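# Move the flexible plastic panel from rack into frame

## Task

Lift the flexible plastic panel out of the rack and install it in the metal frame so that each end sits fully inside a post's groove, the bottom edge rests on the sill over its whole length, and the panel stays upright with nothing holding it.

## Robot and tools

Robot: two UR7e-type six-joint arms, left_arm and right_arm, each ending in a 140 mm two-finger gripper whose fingers can fold at a hinge. Fingers point along the gripper's +z and open and close along its y axis. end_effector_position is the midpoint between the closed pads; fingertips extend about 33 mm past it at small gaps and about 9 mm when fully open.

Frames: the scene frame has its origin at table-top height midway between the nominal bases, +x out over the table, +z up, left_arm on the +y side (unrelated to image left/right). Each arm's hand position, orientation, velocities and wrist-camera pose are reported in that arm's own base frame. Fixed cameras and the table use the scene frame. Calibrated bases: left_arm at (-0.059, +0.450, +0.027) m, quat_wxyz (+1.000, 0, 0, +0.030); right_arm at (+0.051, -0.519, +0.027) m, quat_wxyz (+1.000, 0, 0, -0.011). Reported hand poses may be off by a few centimetres.

Row layout (used by execute_actions and move): one flat list of 18 numbers covering both arms, each in [-1, 1]. First left_arm: six joint offsets in the order shoulder pan, wrist 2, wrist 1, shoulder lift, wrist 3, elbow; then gripper position, force_limit, speed. Then the same nine for right_arm. Joint numbers are offsets, not poses: 1.0 equals 2.222 rad, measured from the arm's Joint targets as they were when the action (or move) began, not from the previous row. Sending 0 for all six joints holds the arm at its targets. Stated joint ranges: elbow -3.142 to 3.142 rad, all others -6.283 to 6.283 rad; an action reaching more than 0.010 rad beyond a range is rejected for both arms.

Gripper numbers are absolute commands, not offsets. position: +1 fully open (140 mm), pads touch near -0.8, -1 closes until blocked. force_limit: at a slow close, -1 about 14 N, 0 about 40 N, +1 about 58 N; faster closes squeeze harder. speed: -1 about 30 mm/s, 0 about 140, +1 about 250. Both start at +1. To leave a gripper unchanged, repeat its last three numbers (0 is a real command). Parts held near the palm may be pulled in or slip; grip with the outer quarter of the pads for predictable force.

Tools:
- execute_actions(actions, cameras): actions is a list of actions; each action is a table of up to 15 rows, one per 1/30 s step; a short table repeats its last row. An empty list returns the full state plus all cameras.
- move(target, speed, blend, stop_force, zero, blocking, cameras): target is one 18-number row or up to 15 rows; all offsets count from the same starting Joint targets. Every joint is interpolated together, so the hand travels on a curve and nothing is avoided. speed is rad/s for the joint with farthest to go, 0.01 to 3.14, default 0.5 (one value or one per target). blend in rad rounds corners between listed targets; 0 stops at each. stop_force (3 to 120 N) ends an arm's path when its wrist sensor feels that much push; use a slow speed with it; omit it when backing away from contact. zero (default true) re-zeros before the move. blocking=false returns after about 0.5 s while the motion continues (not allowed with stop_force). The result adds a move: line such as done, off_target, moving, held or fault.
- wait(seconds 0 to 10): lets time pass holding commands.
- stop(): brakes a running move.
- zoom_image(camera, region [x0, y0, x1, y1] pixels, at most 504 by 504): enlarges part of the latest image.
- zero_wrist_force(arm): re-zeros that arm's force/torque sensor.
- read_manual(section): licence text only.
- finished_scene(scene): ends the current scene, given its number; irreversible, so only call it when the panel stands correctly unaided.

Cameras (672x504): cam_head_left, cam_head_right, cam_high, cam_low, cam_left_wrist, cam_right_wrist. Images come back only for an empty actions list or when cameras is given.

Results: Joint positions, Joint velocities, Joint targets (the base for your next offsets) and Joint torques, per arm in the joint order above; end effector pose and velocities; Tool commands; gripper position_measured in counts (3 open, about 75 at 100 mm, 139 at 60 mm, 200 at 20 mm, 230 pads met); object_status (0 moving, 1 blocked while opening, 2 blocked while closing, i.e. likely holding, 3 reached target or pads met). Wrist force/torque lines are along the gripper's own axes. Lines like "joint sent to its limit", "joint command not followed" (clearance check between arms), MOTOR HOT and fault messages warn of problems.

Avoid: contact torque beyond the load limits (141 N m for the big joints, 26.3 N m for wrists) or outside force around 150 N, either of which stops the arm for 10 s; driving a stiff arm past firm contact; fast moves into anything; the arms or grippers pressing on each other; holding loads stretched out long enough to overheat motors; twisting the gripper against stiff parts; releasing the panel while it moves; dropping it or letting anything leave the table. Something may occasionally nudge loose objects.

Each tool is called after ">>>" by a JSON object that holds its "name" and its "arguments", one argument or row to a line.

## Session

>>> {"name": "execute_actions", "arguments": {
  "actions": [],
  "cameras": ["all"]
}}

Scene clock: 0.00 s.
left_arm: end_effector_position=(+0.1117, -0.4983, +0.3037) position_measured=3 object_status=3 end_effector_quat_wxyz=(+0.117, +0.847, +0.249, +0.455) | right_arm: end_effector_position=(+0.8132, +0.2905, +0.2781) position_measured=3 object_status=3 end_effector_quat_wxyz=(-0.273, +0.673, +0.054, +0.685)
Joint names: [shoulder pan, wrist 2, wrist 1, shoulder lift, wrist 3, elbow]
Joint positions: left_arm=[-2.106 -0.799 -1.011 -1.468 0.18 1.584] | right_arm=[0.037 -1.15 -4.135 -0.769 3.48 1.666]
Joint velocities: within noise
Joint torques (N m): no reading
Wrist force (N): no reading
Wrist torque (N m): no reading
Wrist force, peak (N): no reading
Joint targets: left_arm=[-2.106 -0.799 -1.011 -1.468 0.180 1.584] | right_arm=[0.037 -1.150 -4.135 -0.769 3.480 1.666]
Tool commands: left_gripper/position=+1.0 left_gripper/force_limit=+1.0 left_gripper/speed=+1.0 right_gripper/position=+1.0 right_gripper/force_limit=+1.0 right_gripper/speed=+1.0

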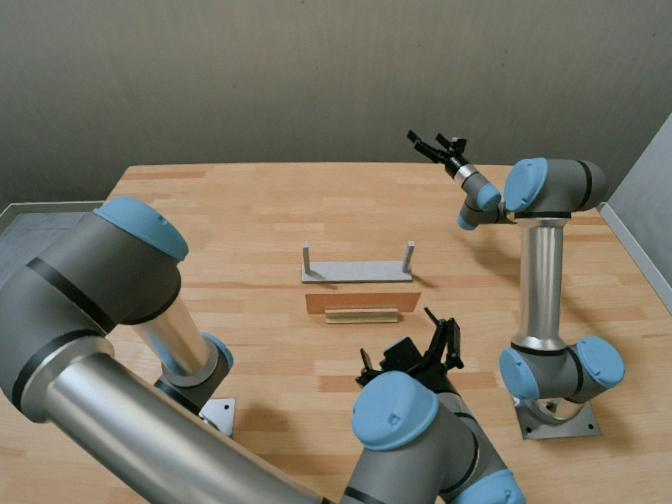

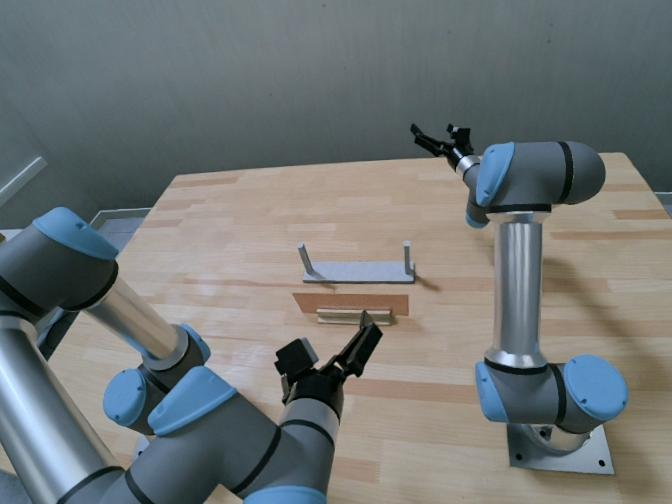

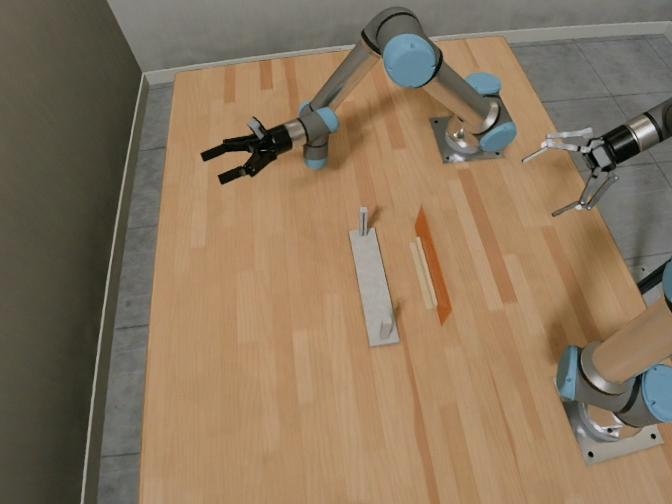

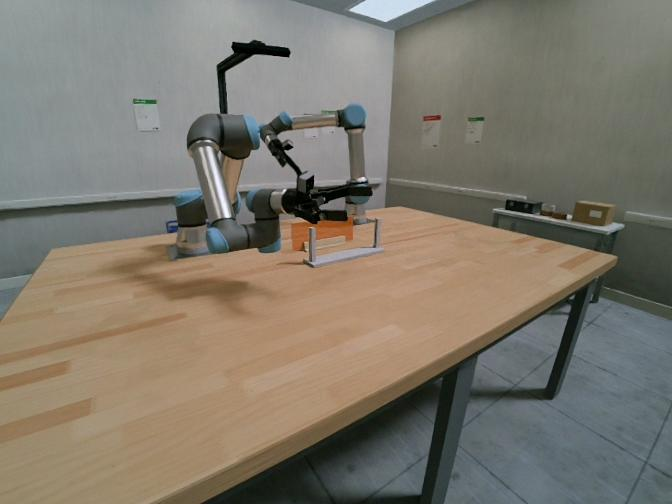

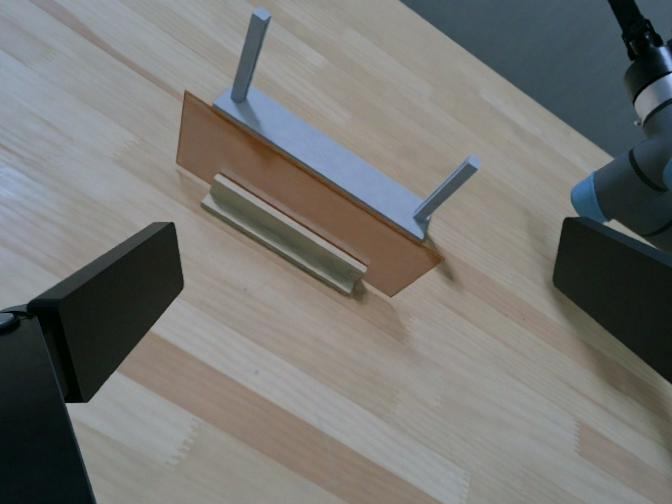

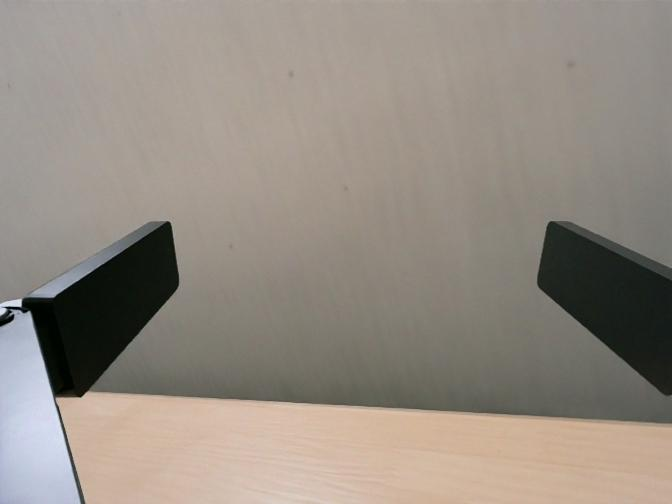

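>>> {"name": "zoom_image", "arguments": {
  "camera": "cam_left_wrist",
  "region": [160, 0, 500, 310]
}}

>>> {"name": "zoom_image", "arguments": {
  "camera": "cam_head_left",
  "region": [280, 220, 440, 340]
}}

>>> {"name": "zoom_image", "arguments": {
  "camera": "cam_high",
  "region": [320, 190, 480, 360]
}}

>>> {"name": "zoom_image", "arguments": {
  "camera": "cam_low",
  "region": [270, 170, 420, 280]
}}

>>> {"name": "zoom_image", "arguments": {
  "camera": "cam_head_right",
  "region": [280, 220, 440, 340]
}}

Scaled by 1.482 from the camera's 672x504 image, which has a finer 960x720 frame.

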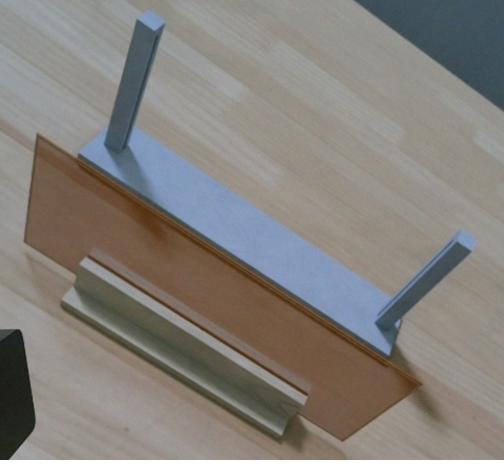

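Scaled by 3.150 from the camera's 672x504 image, which has a finer 960x720 frame.

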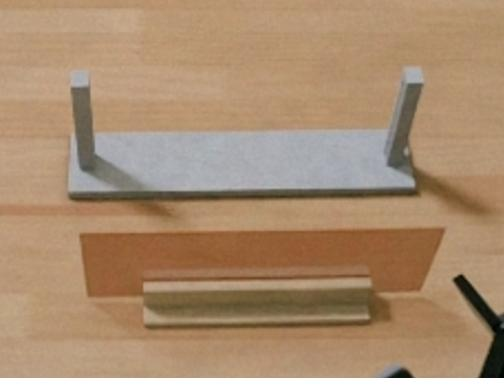

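Scaled by 2.965 from the camera's 672x504 image, which has a finer 960x720 frame.

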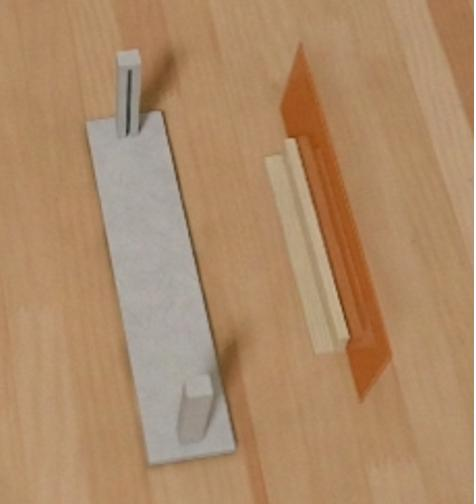

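Scaled by 3.360 from the camera's 672x504 image, which has a finer 960x720 frame.

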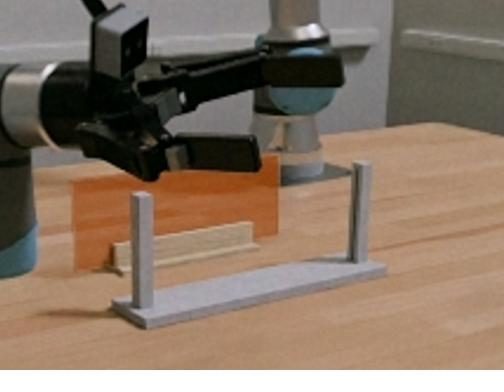

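Scaled by 3.150 from the camera's 672x504 image, which has a finer 960x720 frame.

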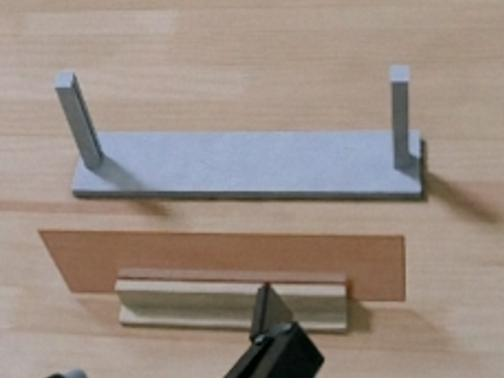

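>>> {"name": "zoom_image", "arguments": {
  "camera": "cam_left_wrist",
  "region": [220, 0, 280, 120]
}}

>>> {"name": "zoom_image", "arguments": {
  "camera": "cam_left_wrist",
  "region": [380, 140, 500, 260]
}}

>>> {"name": "zoom_image", "arguments": {
  "camera": "cam_high",
  "region": [340, 200, 400, 250]
}}

>>> {"name": "zoom_image", "arguments": {
  "camera": "cam_low",
  "region": [290, 200, 400, 280]
}}

Scaled by 4.200 from the camera's 672x504 image, which has a finer 960x720 frame.

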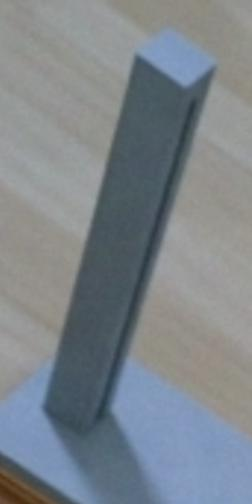

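Scaled by 4.200 from the camera's 672x504 image, which has a finer 960x720 frame.

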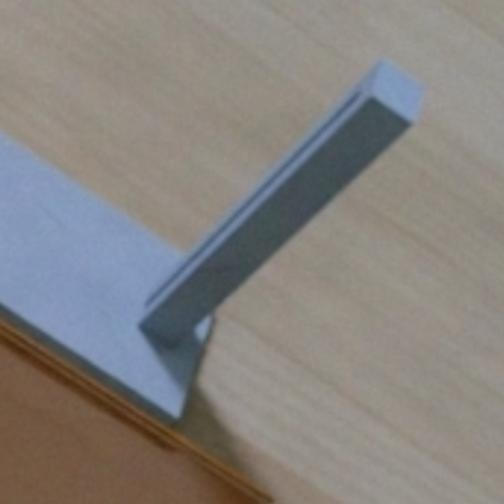

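Scaled by 8.400 from the camera's 672x504 image, which has a finer 960x720 frame.

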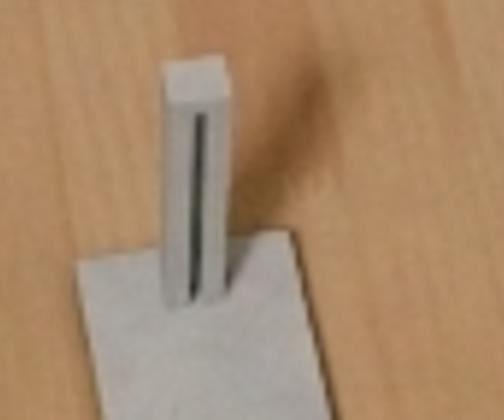

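Scaled by 4.582 from the camera's 672x504 image, which has a finer 960x720 frame.

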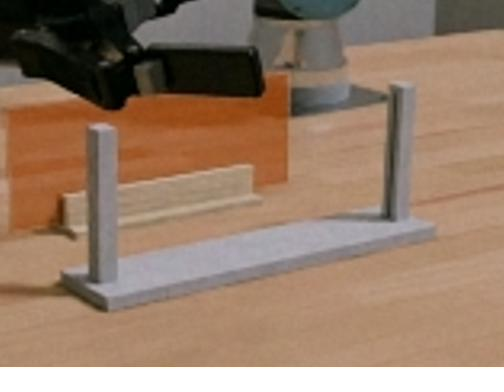

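>>> {"name": "move", "arguments": {
  "target": [0.48038, -0.34734, -0.22142, -0.04748, 0.17268, -0.03524, 1.0, 1.0, 1.0, 0.16768, -0.11363, 0.71225, -0.24365, 0.49680, -0.01842, 1.0, 1.0, 1.0],
  "speed": 0.9,
  "cameras": ["cam_left_wrist"]
}}

Scene clock: 128.77 s.
left_arm: end_effector_position=(+0.3634, -0.3546, +0.3032) position_measured=3 object_status=3 end_effector_quat_wxyz=(+0.000, +0.718, +0.696, +0.000) | right_arm: end_effector_position=(+0.6148, +0.4689, +0.2725) position_measured=3 object_status=3 end_effector_quat_wxyz=(-0.308, +0.832, -0.441, +0.133)
Joint names: [shoulder pan, wrist 2, wrist 1, shoulder lift, wrist 3, elbow]
Joint positions: left_arm=[-1.039 -1.57 -1.503 -1.574 0.563 1.505] | right_arm=[0.409 -1.402 -2.552 -1.31 4.583 1.625]
Joint torques (N m): left_arm=[11.51 -1.78 -3.9 -39.28 1.49 -37.47] | right_arm=[12.51 -1.99 -2.45 -43.01 1.91 -38.97]
Wrist force (N): left_arm=[-1.2 -0.8 -2.5] | right_arm=[4.4 2.9 2.7]
Wrist torque (N m): left_arm=[0.01 0.19 -0.31] | right_arm=[0.74 -0.99 -0.09]
Wrist force, peak (N): left_arm=[-1.6 -1.1 -2.6] | right_arm=[4.5 3.1 3.0]
Joint targets: left_arm=[-1.039 -1.571 -1.503 -1.574 0.563 1.505] | right_arm=[0.409 -1.402 -2.552 -1.310 4.583 1.625]
move: done
Images, in order (width x height): cam_left_wrist 672x504.

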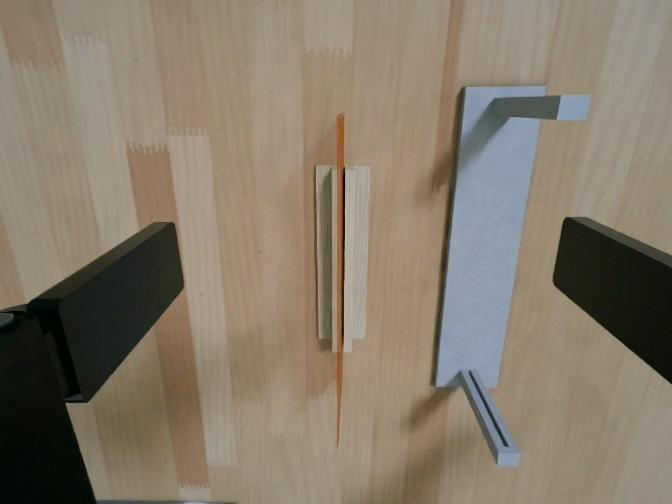

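>>> {"name": "move", "arguments": {
  "target": [0.00135, 0.0001, -0.15059, 0.00495, 0.00293, 0.14617, -0.32, 1.0, -0.5, 0.11206, -0.07597, 0.47466, -0.16260, 0.33159, -0.01224, 1.0, 1.0, 1.0],
  "speed": 0.6,
  "cameras": ["cam_left_wrist", "cam_right_wrist"]
}}

Scene clock: 150.93 s.
left_arm: end_effector_position=(+0.3601, -0.3460, +0.1727) position_measured=169 object_status=3 end_effector_quat_wxyz=(+0.000, +0.719, +0.695, +0.000) | right_arm: end_effector_position=(+0.2733, +0.3797, +0.3033) position_measured=3 object_status=3 end_effector_quat_wxyz=(+0.000, +0.725, -0.689, +0.000)
Joint names: [shoulder pan, wrist 2, wrist 1, shoulder lift, wrist 3, elbow]
Joint positions: left_arm=[-1.036 -1.57 -1.838 -1.563 0.57 1.83] | right_arm=[0.658 -1.571 -1.498 -1.671 5.32 1.597]
Joint torques (N m): left_arm=[11.37 1.66 -3.75 -15.02 1.43 -12.68] | right_arm=[11.53 -2.43 -1.72 -28.09 2.02 -39.97]
Wrist force (N): left_arm=[-1.3 -0.5 -2.4] | right_arm=[4.1 0.9 3.7]
Wrist torque (N m): left_arm=[0.04 0.25 -0.29] | right_arm=[0.48 -0.99 -0.30]
Wrist force, peak (N): left_arm=[-1.3 -1.1 -3.1] | right_arm=[5.3 2.7 3.4]
Joint targets: left_arm=[-1.036 -1.570 -1.838 -1.563 0.570 1.830] | right_arm=[0.658 -1.571 -1.497 -1.671 5.320 1.597]
move: done
Images, in order (width x height): cam_left_wrist 672x504, cam_right_wrist 672x504.

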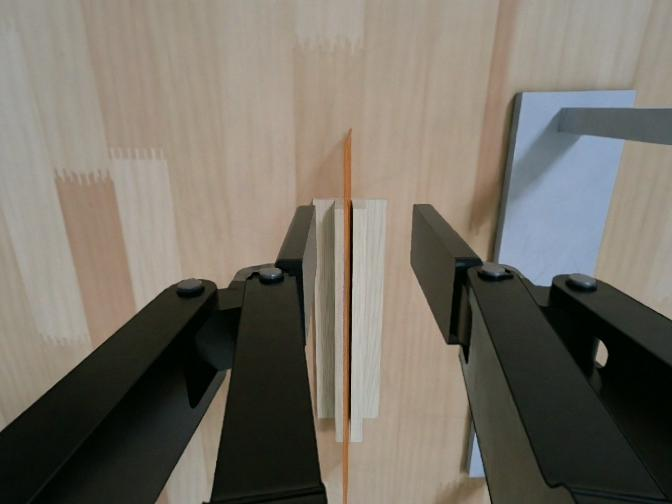

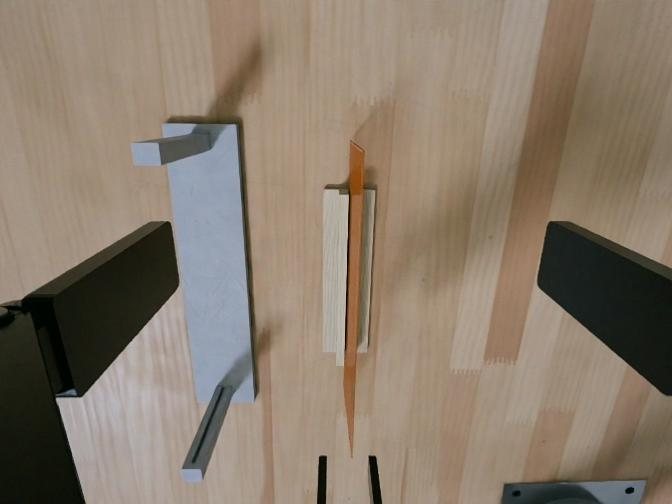

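>>> {"name": "move", "arguments": {
  "target": [0, 0, 0, 0, 0, 0, -0.32, 1.0, -0.5, 0.02718, 0.0001, -0.15284, 0.02003, 0.03240, 0.13290, -0.32, 1.0, -0.5],
  "speed": 0.5,
  "cameras": ["cam_left_wrist", "cam_right_wrist", "cam_low"]
}}

Scene clock: 163.43 s.
left_arm: end_effector_position=(+0.3601, -0.3460, +0.1727) position_measured=169 object_status=3 end_effector_quat_wxyz=(+0.000, +0.719, +0.695, +0.000) | right_arm: end_effector_position=(+0.2543, +0.3995, +0.1729) position_measured=169 object_status=0 end_effector_quat_wxyz=(+0.000, +0.721, -0.693, +0.000)
Joint names: [shoulder pan, wrist 2, wrist 1, shoulder lift, wrist 3, elbow]
Joint positions: left_arm=[-1.036 -1.57 -1.838 -1.563 0.57 1.83] | right_arm=[0.719 -1.571 -1.837 -1.627 5.392 1.892]
Joint torques (N m): left_arm=[11.78 1.53 -3.81 -15.52 1.38 -11.74] | right_arm=[11.83 1.99 -5.28 -15.18 1.84 -11.94]
Wrist force (N): left_arm=[-1.3 -0.8 -2.4] | right_arm=[4.1 0.9 3.4]
Wrist torque (N m): left_arm=[-0.02 0.24 -0.29] | right_arm=[0.46 -0.99 -0.32]
Wrist force, peak (N): left_arm=[-1.5 -1.0 -2.6] | right_arm=[4.1 1.2 4.9]
Joint targets: left_arm=[-1.036 -1.570 -1.838 -1.563 0.570 1.830] | right_arm=[0.719 -1.571 -1.837 -1.627 5.392 1.893]
move: done
Images, in order (width x height): cam_low 672x504, cam_left_wrist 672x504, cam_right_wrist 672x504.

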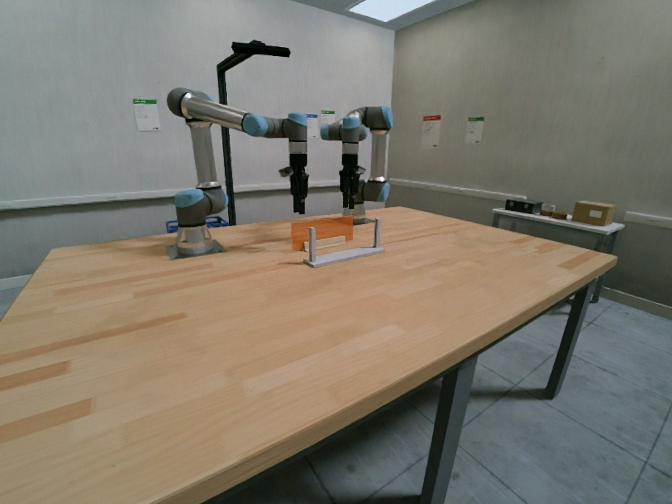

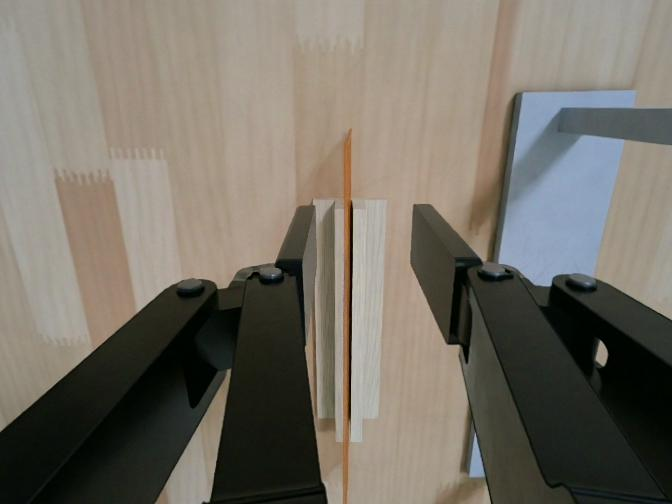

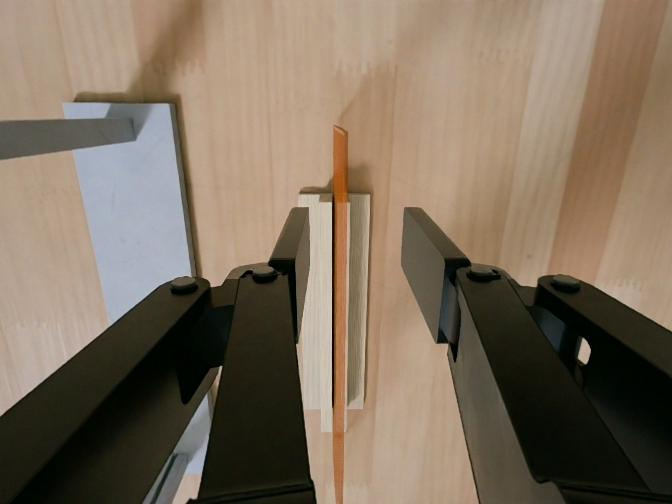

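>>> {"name": "zoom_image", "arguments": {
  "camera": "cam_left_wrist",
  "region": [270, 100, 430, 300]
}}

>>> {"name": "zoom_image", "arguments": {
  "camera": "cam_right_wrist",
  "region": [270, 100, 430, 300]
}}

>>> {"name": "zoom_image", "arguments": {
  "camera": "cam_low",
  "region": [270, 150, 410, 280]
}}

Scaled by 2.520 from the camera's 672x504 image, which has a finer 960x720 frame.

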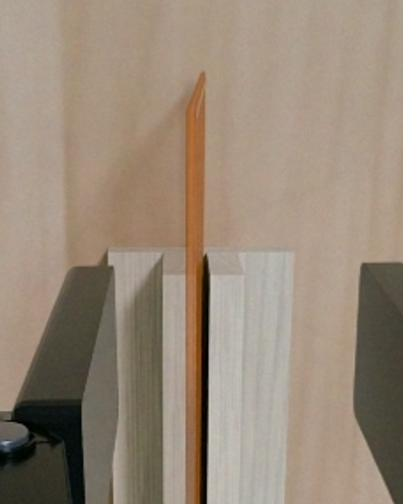

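Scaled by 2.520 from the camera's 672x504 image, which has a finer 960x720 frame.

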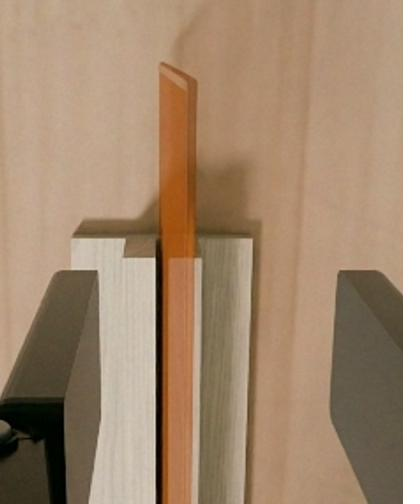

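Scaled by 3.600 from the camera's 672x504 image, which has a finer 960x720 frame.

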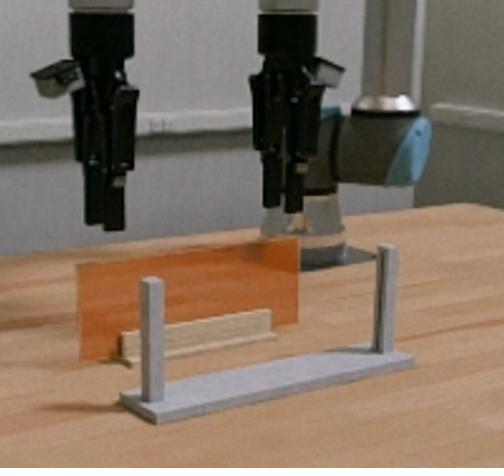

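>>> {"name": "move", "arguments": {
  "target": [-0.00545, -0.00036, -0.06517, 0.01431, -0.00896, 0.05095, -0.32, 1.0, -0.5, -0.00689, 0.0001, -0.06593, 0.01715, -0.01319, 0.04887, -0.32, 1.0, -0.5],
  "speed": 0.25,
  "cameras": ["cam_left_wrist", "cam_right_wrist", "cam_low", "cam_head_left"]
}}

>>> {"name": "zoom_image", "arguments": {
  "camera": "cam_left_wrist",
  "region": [270, 100, 430, 300]
}}

>>> {"name": "zoom_image", "arguments": {
  "camera": "cam_right_wrist",
  "region": [270, 100, 430, 300]
}}

>>> {"name": "zoom_image", "arguments": {
  "camera": "cam_low",
  "region": [270, 150, 410, 280]
}}

>>> {"name": "zoom_image", "arguments": {
  "camera": "cam_head_left",
  "region": [260, 200, 460, 350]
}}

Scene clock: 210.40 s.
left_arm: end_effector_position=(+0.3530, -0.3457, +0.1189) position_measured=169 object_status=3 end_effector_quat_wxyz=(+0.000, +0.717, +0.697, +0.000) end_effector_velocity=(+0.000, +0.000, -0.002) end_effector_angular_velocity=(+0.000, +0.000, +0.001) | right_arm: end_effector_position=(+0.2580, +0.3937, +0.1193) position_measured=169 object_status=3 end_effector_quat_wxyz=(+0.000, +0.726, -0.688, +0.000)
Joint names: [shoulder pan, wrist 2, wrist 1, shoulder lift, wrist 3, elbow]
Joint positions: left_arm=[-1.048 -1.571 -1.982 -1.531 0.55 1.943] | right_arm=[0.704 -1.571 -1.983 -1.589 5.363 2.001]
Joint velocities: left_arm=[0.001 0 -0.005 0.001 0 0.003] | right_arm=[within noise]
Joint torques (N m): left_arm=[-7.41 -1.72 -3.95 -15.67 -1.57 -13.66] | right_arm=[-9.66 1.97 -4.85 -15.93 -1.78 -11.29]
Wrist force (N): left_arm=[-1.2 -0.8 -2.5] | right_arm=[4.3 0.8 3.6]
Wrist torque (N m): left_arm=[0.01 0.20 -0.20] | right_arm=[0.44 -1.08 -0.15]
Wrist force, peak (N): left_arm=[-1.6 -0.9 -3.4] | right_arm=[4.5 0.9 4.2]
Joint targets: left_arm=[-1.048 -1.571 -1.983 -1.531 0.550 1.943] | right_arm=[0.703 -1.571 -1.984 -1.589 5.363 2.001]
move: done
Images, in order (width x height): cam_head_left 672x504, cam_low 672x504, cam_left_wrist 672x504, cam_right_wrist 672x504.

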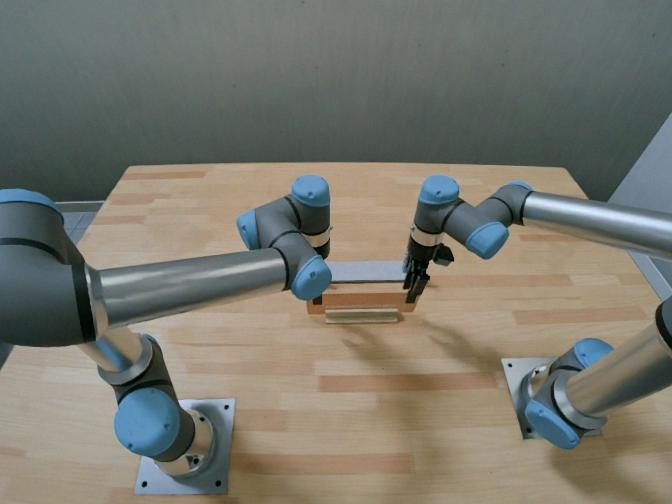

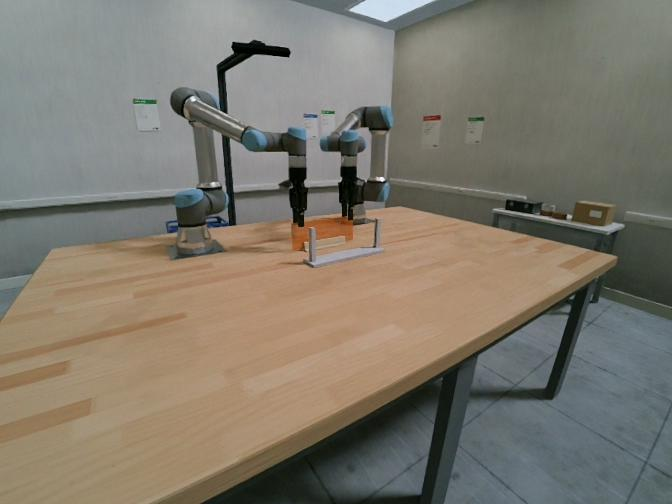

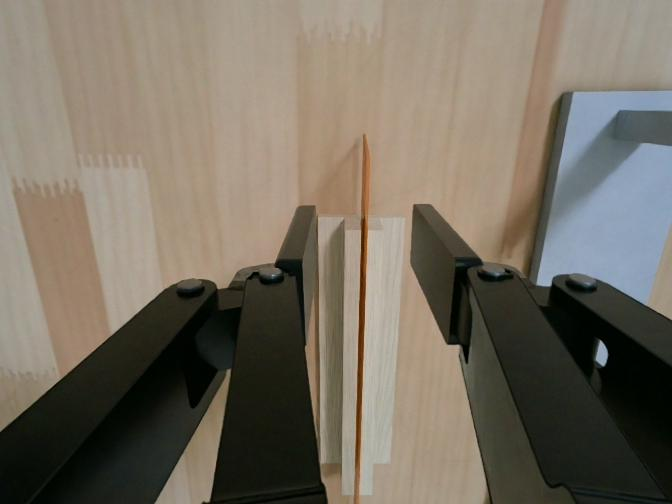

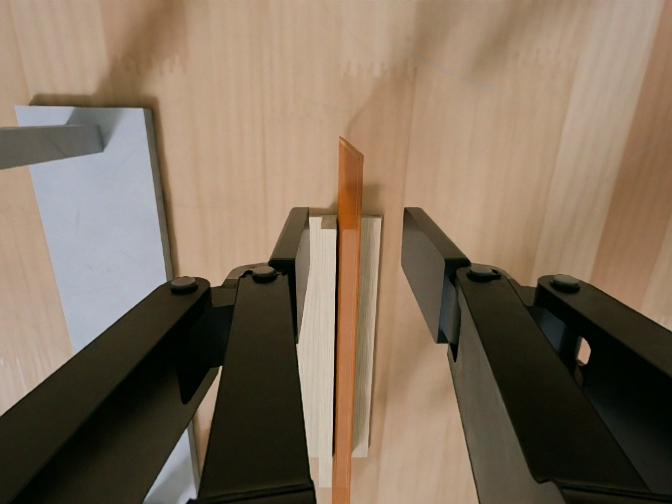

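Scaled by 2.520 from the camera's 672x504 image, which has a finer 960x720 frame.

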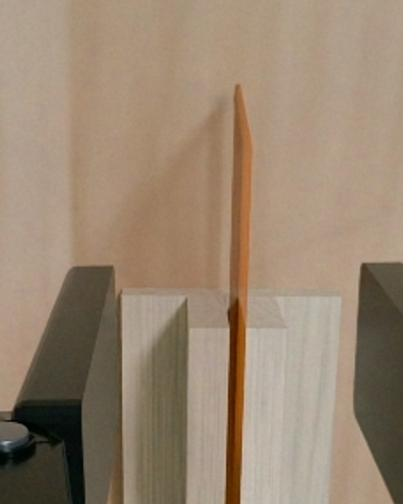

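Scaled by 2.520 from the camera's 672x504 image, which has a finer 960x720 frame.

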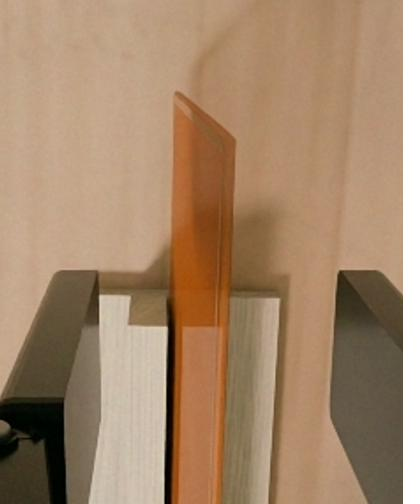

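Scaled by 3.600 from the camera's 672x504 image, which has a finer 960x720 frame.

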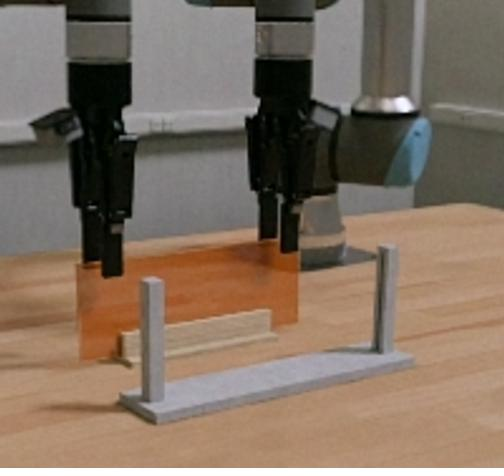

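Scaled by 2.520 from the camera's 672x504 image, which has a finer 960x720 frame.

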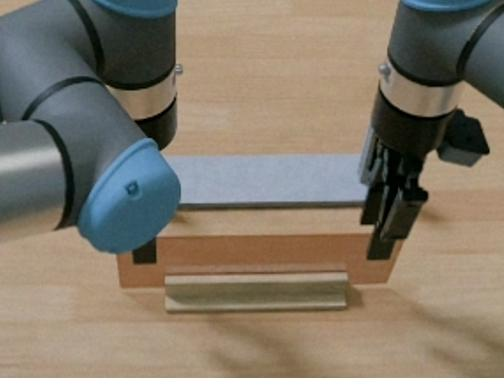

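>>> {"name": "move", "arguments": {
  "target": [0, 0, -0.004923, 0.001821, 0, 0.003103, -0.32, 1.0, -0.5, 0, 0, -0.005050, 0.001866, 0, 0.003183, -0.32, 1.0, -0.5],
  "speed": 0.1,
  "cameras": []
}}

>>> {"name": "zero_wrist_force", "arguments": {
  "arm": "left_arm"
}}

>>> {"name": "zero_wrist_force", "arguments": {
  "arm": "right_arm"
}}

>>> {"name": "move", "arguments": {
  "target": [0, 0, 0, 0, 0, 0, -1.0, 0.0, -1.0, 0, 0, 0, 0, 0, 0, -1.0, 0.0, -1.0],
  "speed": 0.1,
  "cameras": ["cam_left_wrist", "cam_right_wrist", "cam_low"]
}}

Scene clock: 227.37 s.
left_arm: end_effector_position=(+0.3529, -0.3456, +0.1149) position_measured=169 object_status=3 end_effector_quat_wxyz=(+0.000, +0.717, +0.697, +0.000) | right_arm: end_effector_position=(+0.2580, +0.3937, +0.1153) position_measured=169 object_status=3 end_effector_quat_wxyz=(+0.000, +0.726, -0.688, +0.000)
Joint names: [shoulder pan, wrist 2, wrist 1, shoulder lift, wrist 3, elbow]
Joint positions: left_arm=[-1.048 -1.571 -1.993 -1.527 0.55 1.95] | right_arm=[0.703 -1.571 -1.994 -1.585 5.363 2.008]
Joint torques (N m): left_arm=[-7.98 -1.79 -3.78 -16.53 -1.57 -11.56] | right_arm=[-9.12 1.99 -5.25 -17.06 -1.82 -11.41]
Wrist force (N): left_arm=[-1.1 -0.9 -2.5] | right_arm=[4.2 0.8 3.4]
Wrist torque (N m): left_arm=[0.00 0.18 -0.20] | right_arm=[0.45 -1.05 -0.15]
Wrist force, peak (N): left_arm=[-1.2 -1.1 -2.9] | right_arm=[4.5 1.2 3.5]
Joint targets: left_arm=[-1.048 -1.571 -1.994 -1.527 0.550 1.950] | right_arm=[0.703 -1.571 -1.995 -1.585 5.363 2.008]
move: done
No camera images: "cameras" was empty.

Wrist force sensor zeroed.

Wrist force sensor zeroed.

Scene clock: 229.13 s.
left_arm: end_effector_position=(+0.3529, -0.3456, +0.1148) position_measured=230 object_status=0 end_effector_quat_wxyz=(+0.000, +0.717, +0.697, +0.000) | right_arm: end_effector_position=(+0.2580, +0.3937, +0.1151) position_measured=230 object_status=0 end_effector_quat_wxyz=(+0.000, +0.726, -0.688, +0.000)
Joint names: [shoulder pan, wrist 2, wrist 1, shoulder lift, wrist 3, elbow]
Joint positions: left_arm=[-1.048 -1.571 -1.994 -1.527 0.55 1.95] | right_arm=[0.703 -1.571 -1.995 -1.585 5.363 2.008]
Joint torques (N m): left_arm=[-7.61 -1.73 -3.23 -16.91 -1.42 -11.31] | right_arm=[-8.12 2.02 -3.4 -15.61 -1.78 -11.69]
Wrist force (N, zeroed by zero_wrist_force): left_arm=[0.3 -0.1 -1.0] | right_arm=[0.5 -0.1 -1.1]
Wrist torque (N m, zeroed by zero_wrist_force): left_arm=[0.00 0.00 0.02] | right_arm=[0.05 -0.03 0.03]
Wrist force, peak (N, zeroed by zero_wrist_force): left_arm=[0.3 -0.1 -1.0] | right_arm=[0.5 -0.2 -1.1]
Joint targets: left_arm=[-1.048 -1.571 -1.994 -1.527 0.550 1.950] | right_arm=[0.703 -1.571 -1.995 -1.585 5.363 2.008]
move: done
Images, in order (width x height): cam_low 672x504, cam_left_wrist 672x504, cam_right_wrist 672x504.

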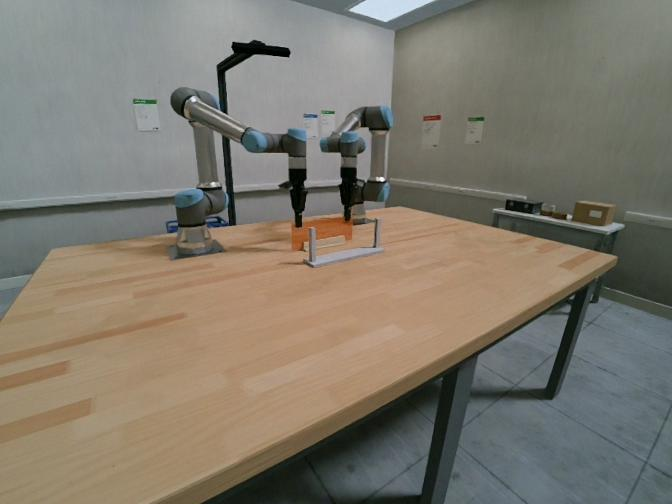

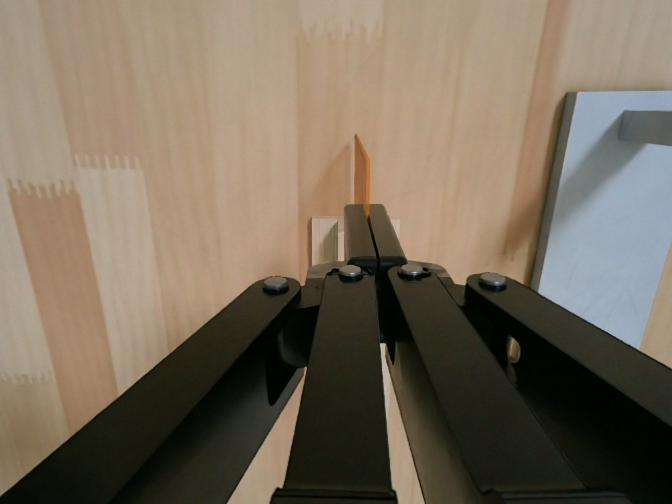

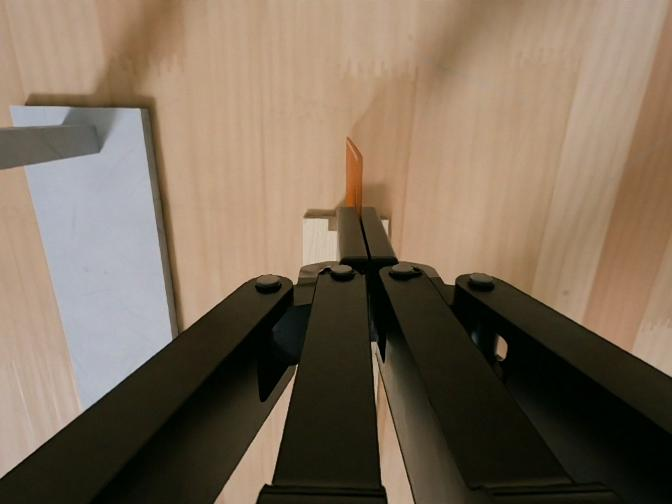

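>>> {"name": "wait", "arguments": {
  "seconds": 0.5,
  "cameras": ["cam_low", "cam_left_wrist", "cam_right_wrist"]
}}

>>> {"name": "zoom_image", "arguments": {
  "camera": "cam_low",
  "region": [270, 170, 400, 280]
}}

>>> {"name": "zoom_image", "arguments": {
  "camera": "cam_left_wrist",
  "region": [300, 100, 440, 290]
}}

>>> {"name": "zoom_image", "arguments": {
  "camera": "cam_right_wrist",
  "region": [290, 100, 430, 290]
}}

Scene clock: 231.07 s.
left_arm: end_effector_position=(+0.3529, -0.3456, +0.1148) position_measured=230 object_status=3 end_effector_quat_wxyz=(+0.000, +0.717, +0.697, +0.000) | right_arm: end_effector_position=(+0.2580, +0.3937, +0.1151) position_measured=230 object_status=3 end_effector_quat_wxyz=(+0.000, +0.726, -0.688, +0.000)
Joint names: [shoulder pan, wrist 2, wrist 1, shoulder lift, wrist 3, elbow]
Joint positions: left_arm=[-1.048 -1.571 -1.994 -1.527 0.55 1.95] | right_arm=[0.703 -1.571 -1.995 -1.585 5.363 2.008]
Joint torques (N m): left_arm=[-7.53 -1.63 -1.67 -15.95 -1.45 -12.15] | right_arm=[-5.19 1.92 -2.03 -16.14 -1.7 -11.77]
Wrist force (N, zeroed by zero_wrist_force): left_arm=[0.5 -0.2 -0.8] | right_arm=[0.4 0.0 -1.0]
Wrist torque (N m, zeroed by zero_wrist_force): left_arm=[-0.02 -0.03 0.02] | right_arm=[0.08 -0.02 0.03]
Wrist force, peak (N, zeroed by zero_wrist_force): left_arm=[0.2 -0.2 -1.3] | right_arm=[0.5 -0.1 -1.3]
Joint targets: left_arm=[-1.048 -1.571 -1.994 -1.527 0.550 1.950] | right_arm=[0.703 -1.571 -1.995 -1.585 5.363 2.008]
Tool commands: left_gripper/position=-1.0 left_gripper/force_limit=+0.0 left_gripper/speed=-1.0 right_gripper/position=-1.0 right_gripper/force_limit=+0.0 right_gripper/speed=-1.0
wait: 0.50 s; at rest from the start
Images, in order (width x height): cam_low 672x504, cam_left_wrist 672x504, cam_right_wrist 672x504.

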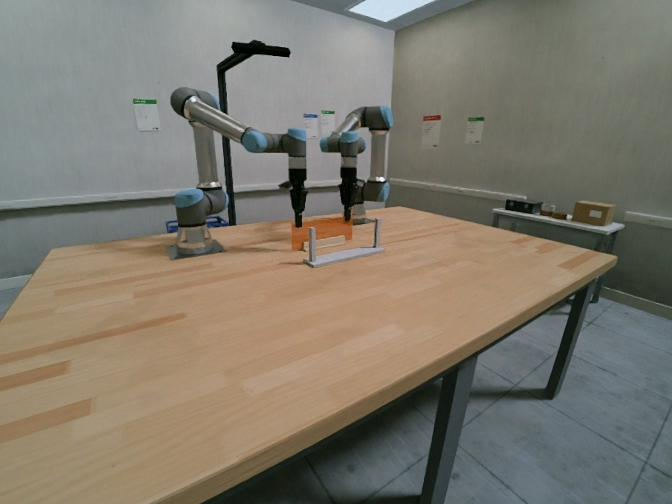

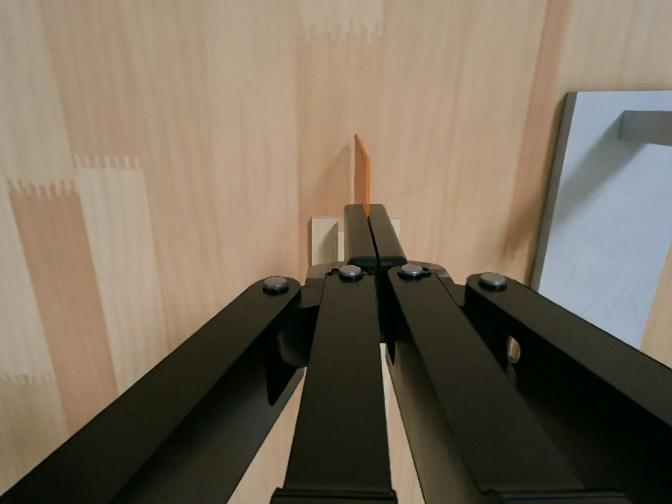

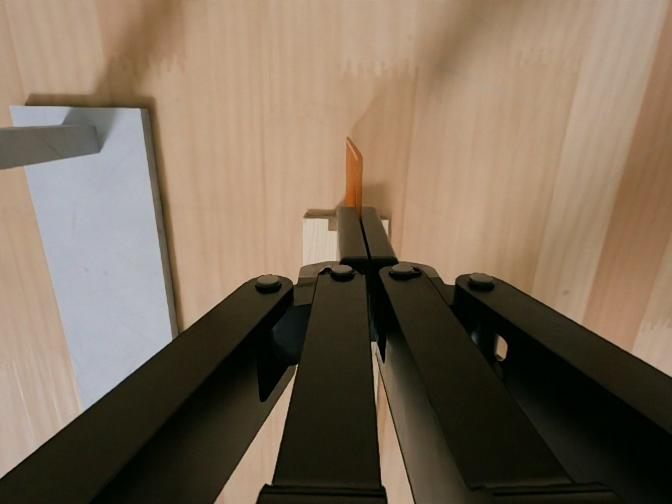

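Scaled by 3.877 from the camera's 672x504 image, which has a finer 960x720 frame.

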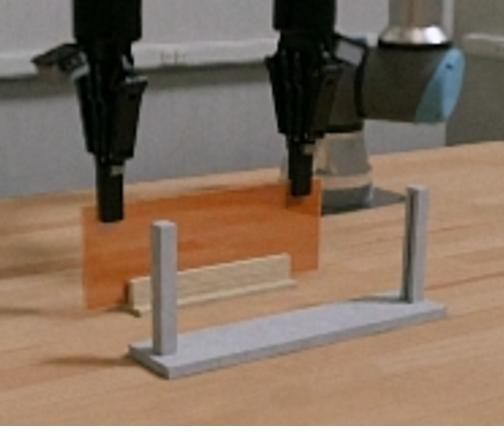

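Scaled by 2.653 from the camera's 672x504 image, which has a finer 960x720 frame.

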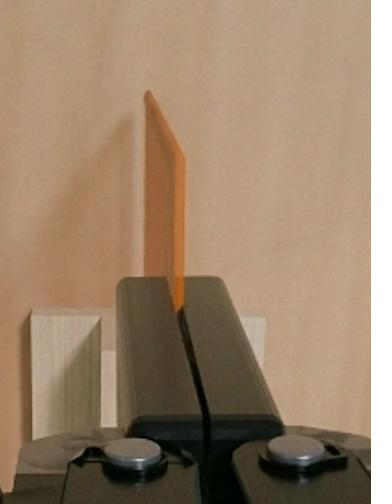

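Scaled by 2.653 from the camera's 672x504 image, which has a finer 960x720 frame.

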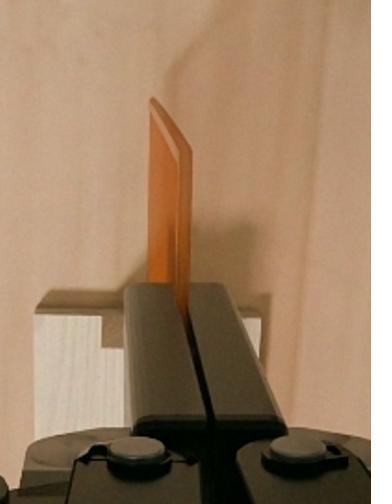

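>>> {"name": "move", "arguments": {
  "target": [0, 0, 0.033647, -0.011678, 0, -0.021968, -1.0, 0.0, -1.0, 0, 0, 0.034446, -0.011959, 0, -0.022487, -1.0, 0.0, -1.0],
  "speed": 0.06,
  "cameras": ["cam_low"]
}}

>>> {"name": "zoom_image", "arguments": {
  "camera": "cam_low",
  "region": [270, 150, 400, 280]
}}

Scene clock: 256.00 s.
left_arm: end_effector_position=(+0.3529, -0.3457, +0.1421) position_measured=230 object_status=3 end_effector_quat_wxyz=(+0.000, +0.717, +0.697, +0.000) | right_arm: end_effector_position=(+0.2580, +0.3937, +0.1425) position_measured=230 object_status=3 end_effector_quat_wxyz=(+0.000, +0.726, -0.688, +0.000)
Joint names: [shoulder pan, wrist 2, wrist 1, shoulder lift, wrist 3, elbow]
Joint positions: left_arm=[-1.048 -1.571 -1.919 -1.553 0.55 1.902] | right_arm=[0.703 -1.571 -1.919 -1.611 5.363 1.959]
Joint torques (N m): left_arm=[-3.53 -0.25 -1.31 -39.13 -1.36 -35.68] | right_arm=[3.13 0.63 -1.59 -27.88 -1.66 -38.6]
Wrist force (N, zeroed by zero_wrist_force): left_arm=[0.2 -0.3 0.5] | right_arm=[0.0 0.0 0.3]
Wrist torque (N m, zeroed by zero_wrist_force): left_arm=[-0.03 0.00 0.04] | right_arm=[0.04 0.03 0.01]
Wrist force, peak (N, zeroed by zero_wrist_force): left_arm=[1.8 -0.1 0.6] | right_arm=[1.6 -0.2 0.4]
Joint targets: left_arm=[-1.048 -1.571 -1.919 -1.553 0.550 1.902] | right_arm=[0.703 -1.571 -1.918 -1.611 5.363 1.958]
move: done
Images, in order (width x height): cam_low 672x504.

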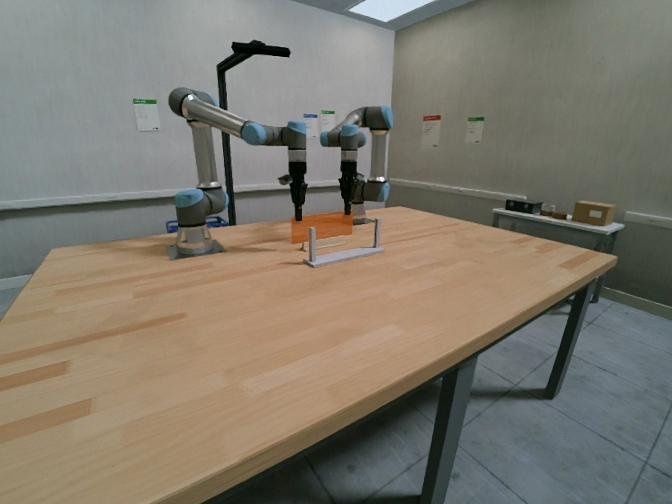

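Scaled by 3.877 from the camera's 672x504 image, which has a finer 960x720 frame.

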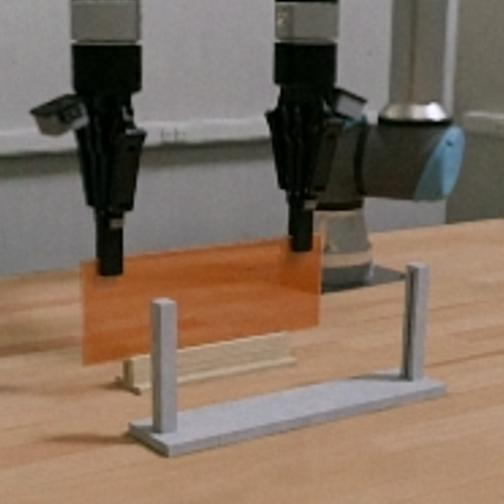

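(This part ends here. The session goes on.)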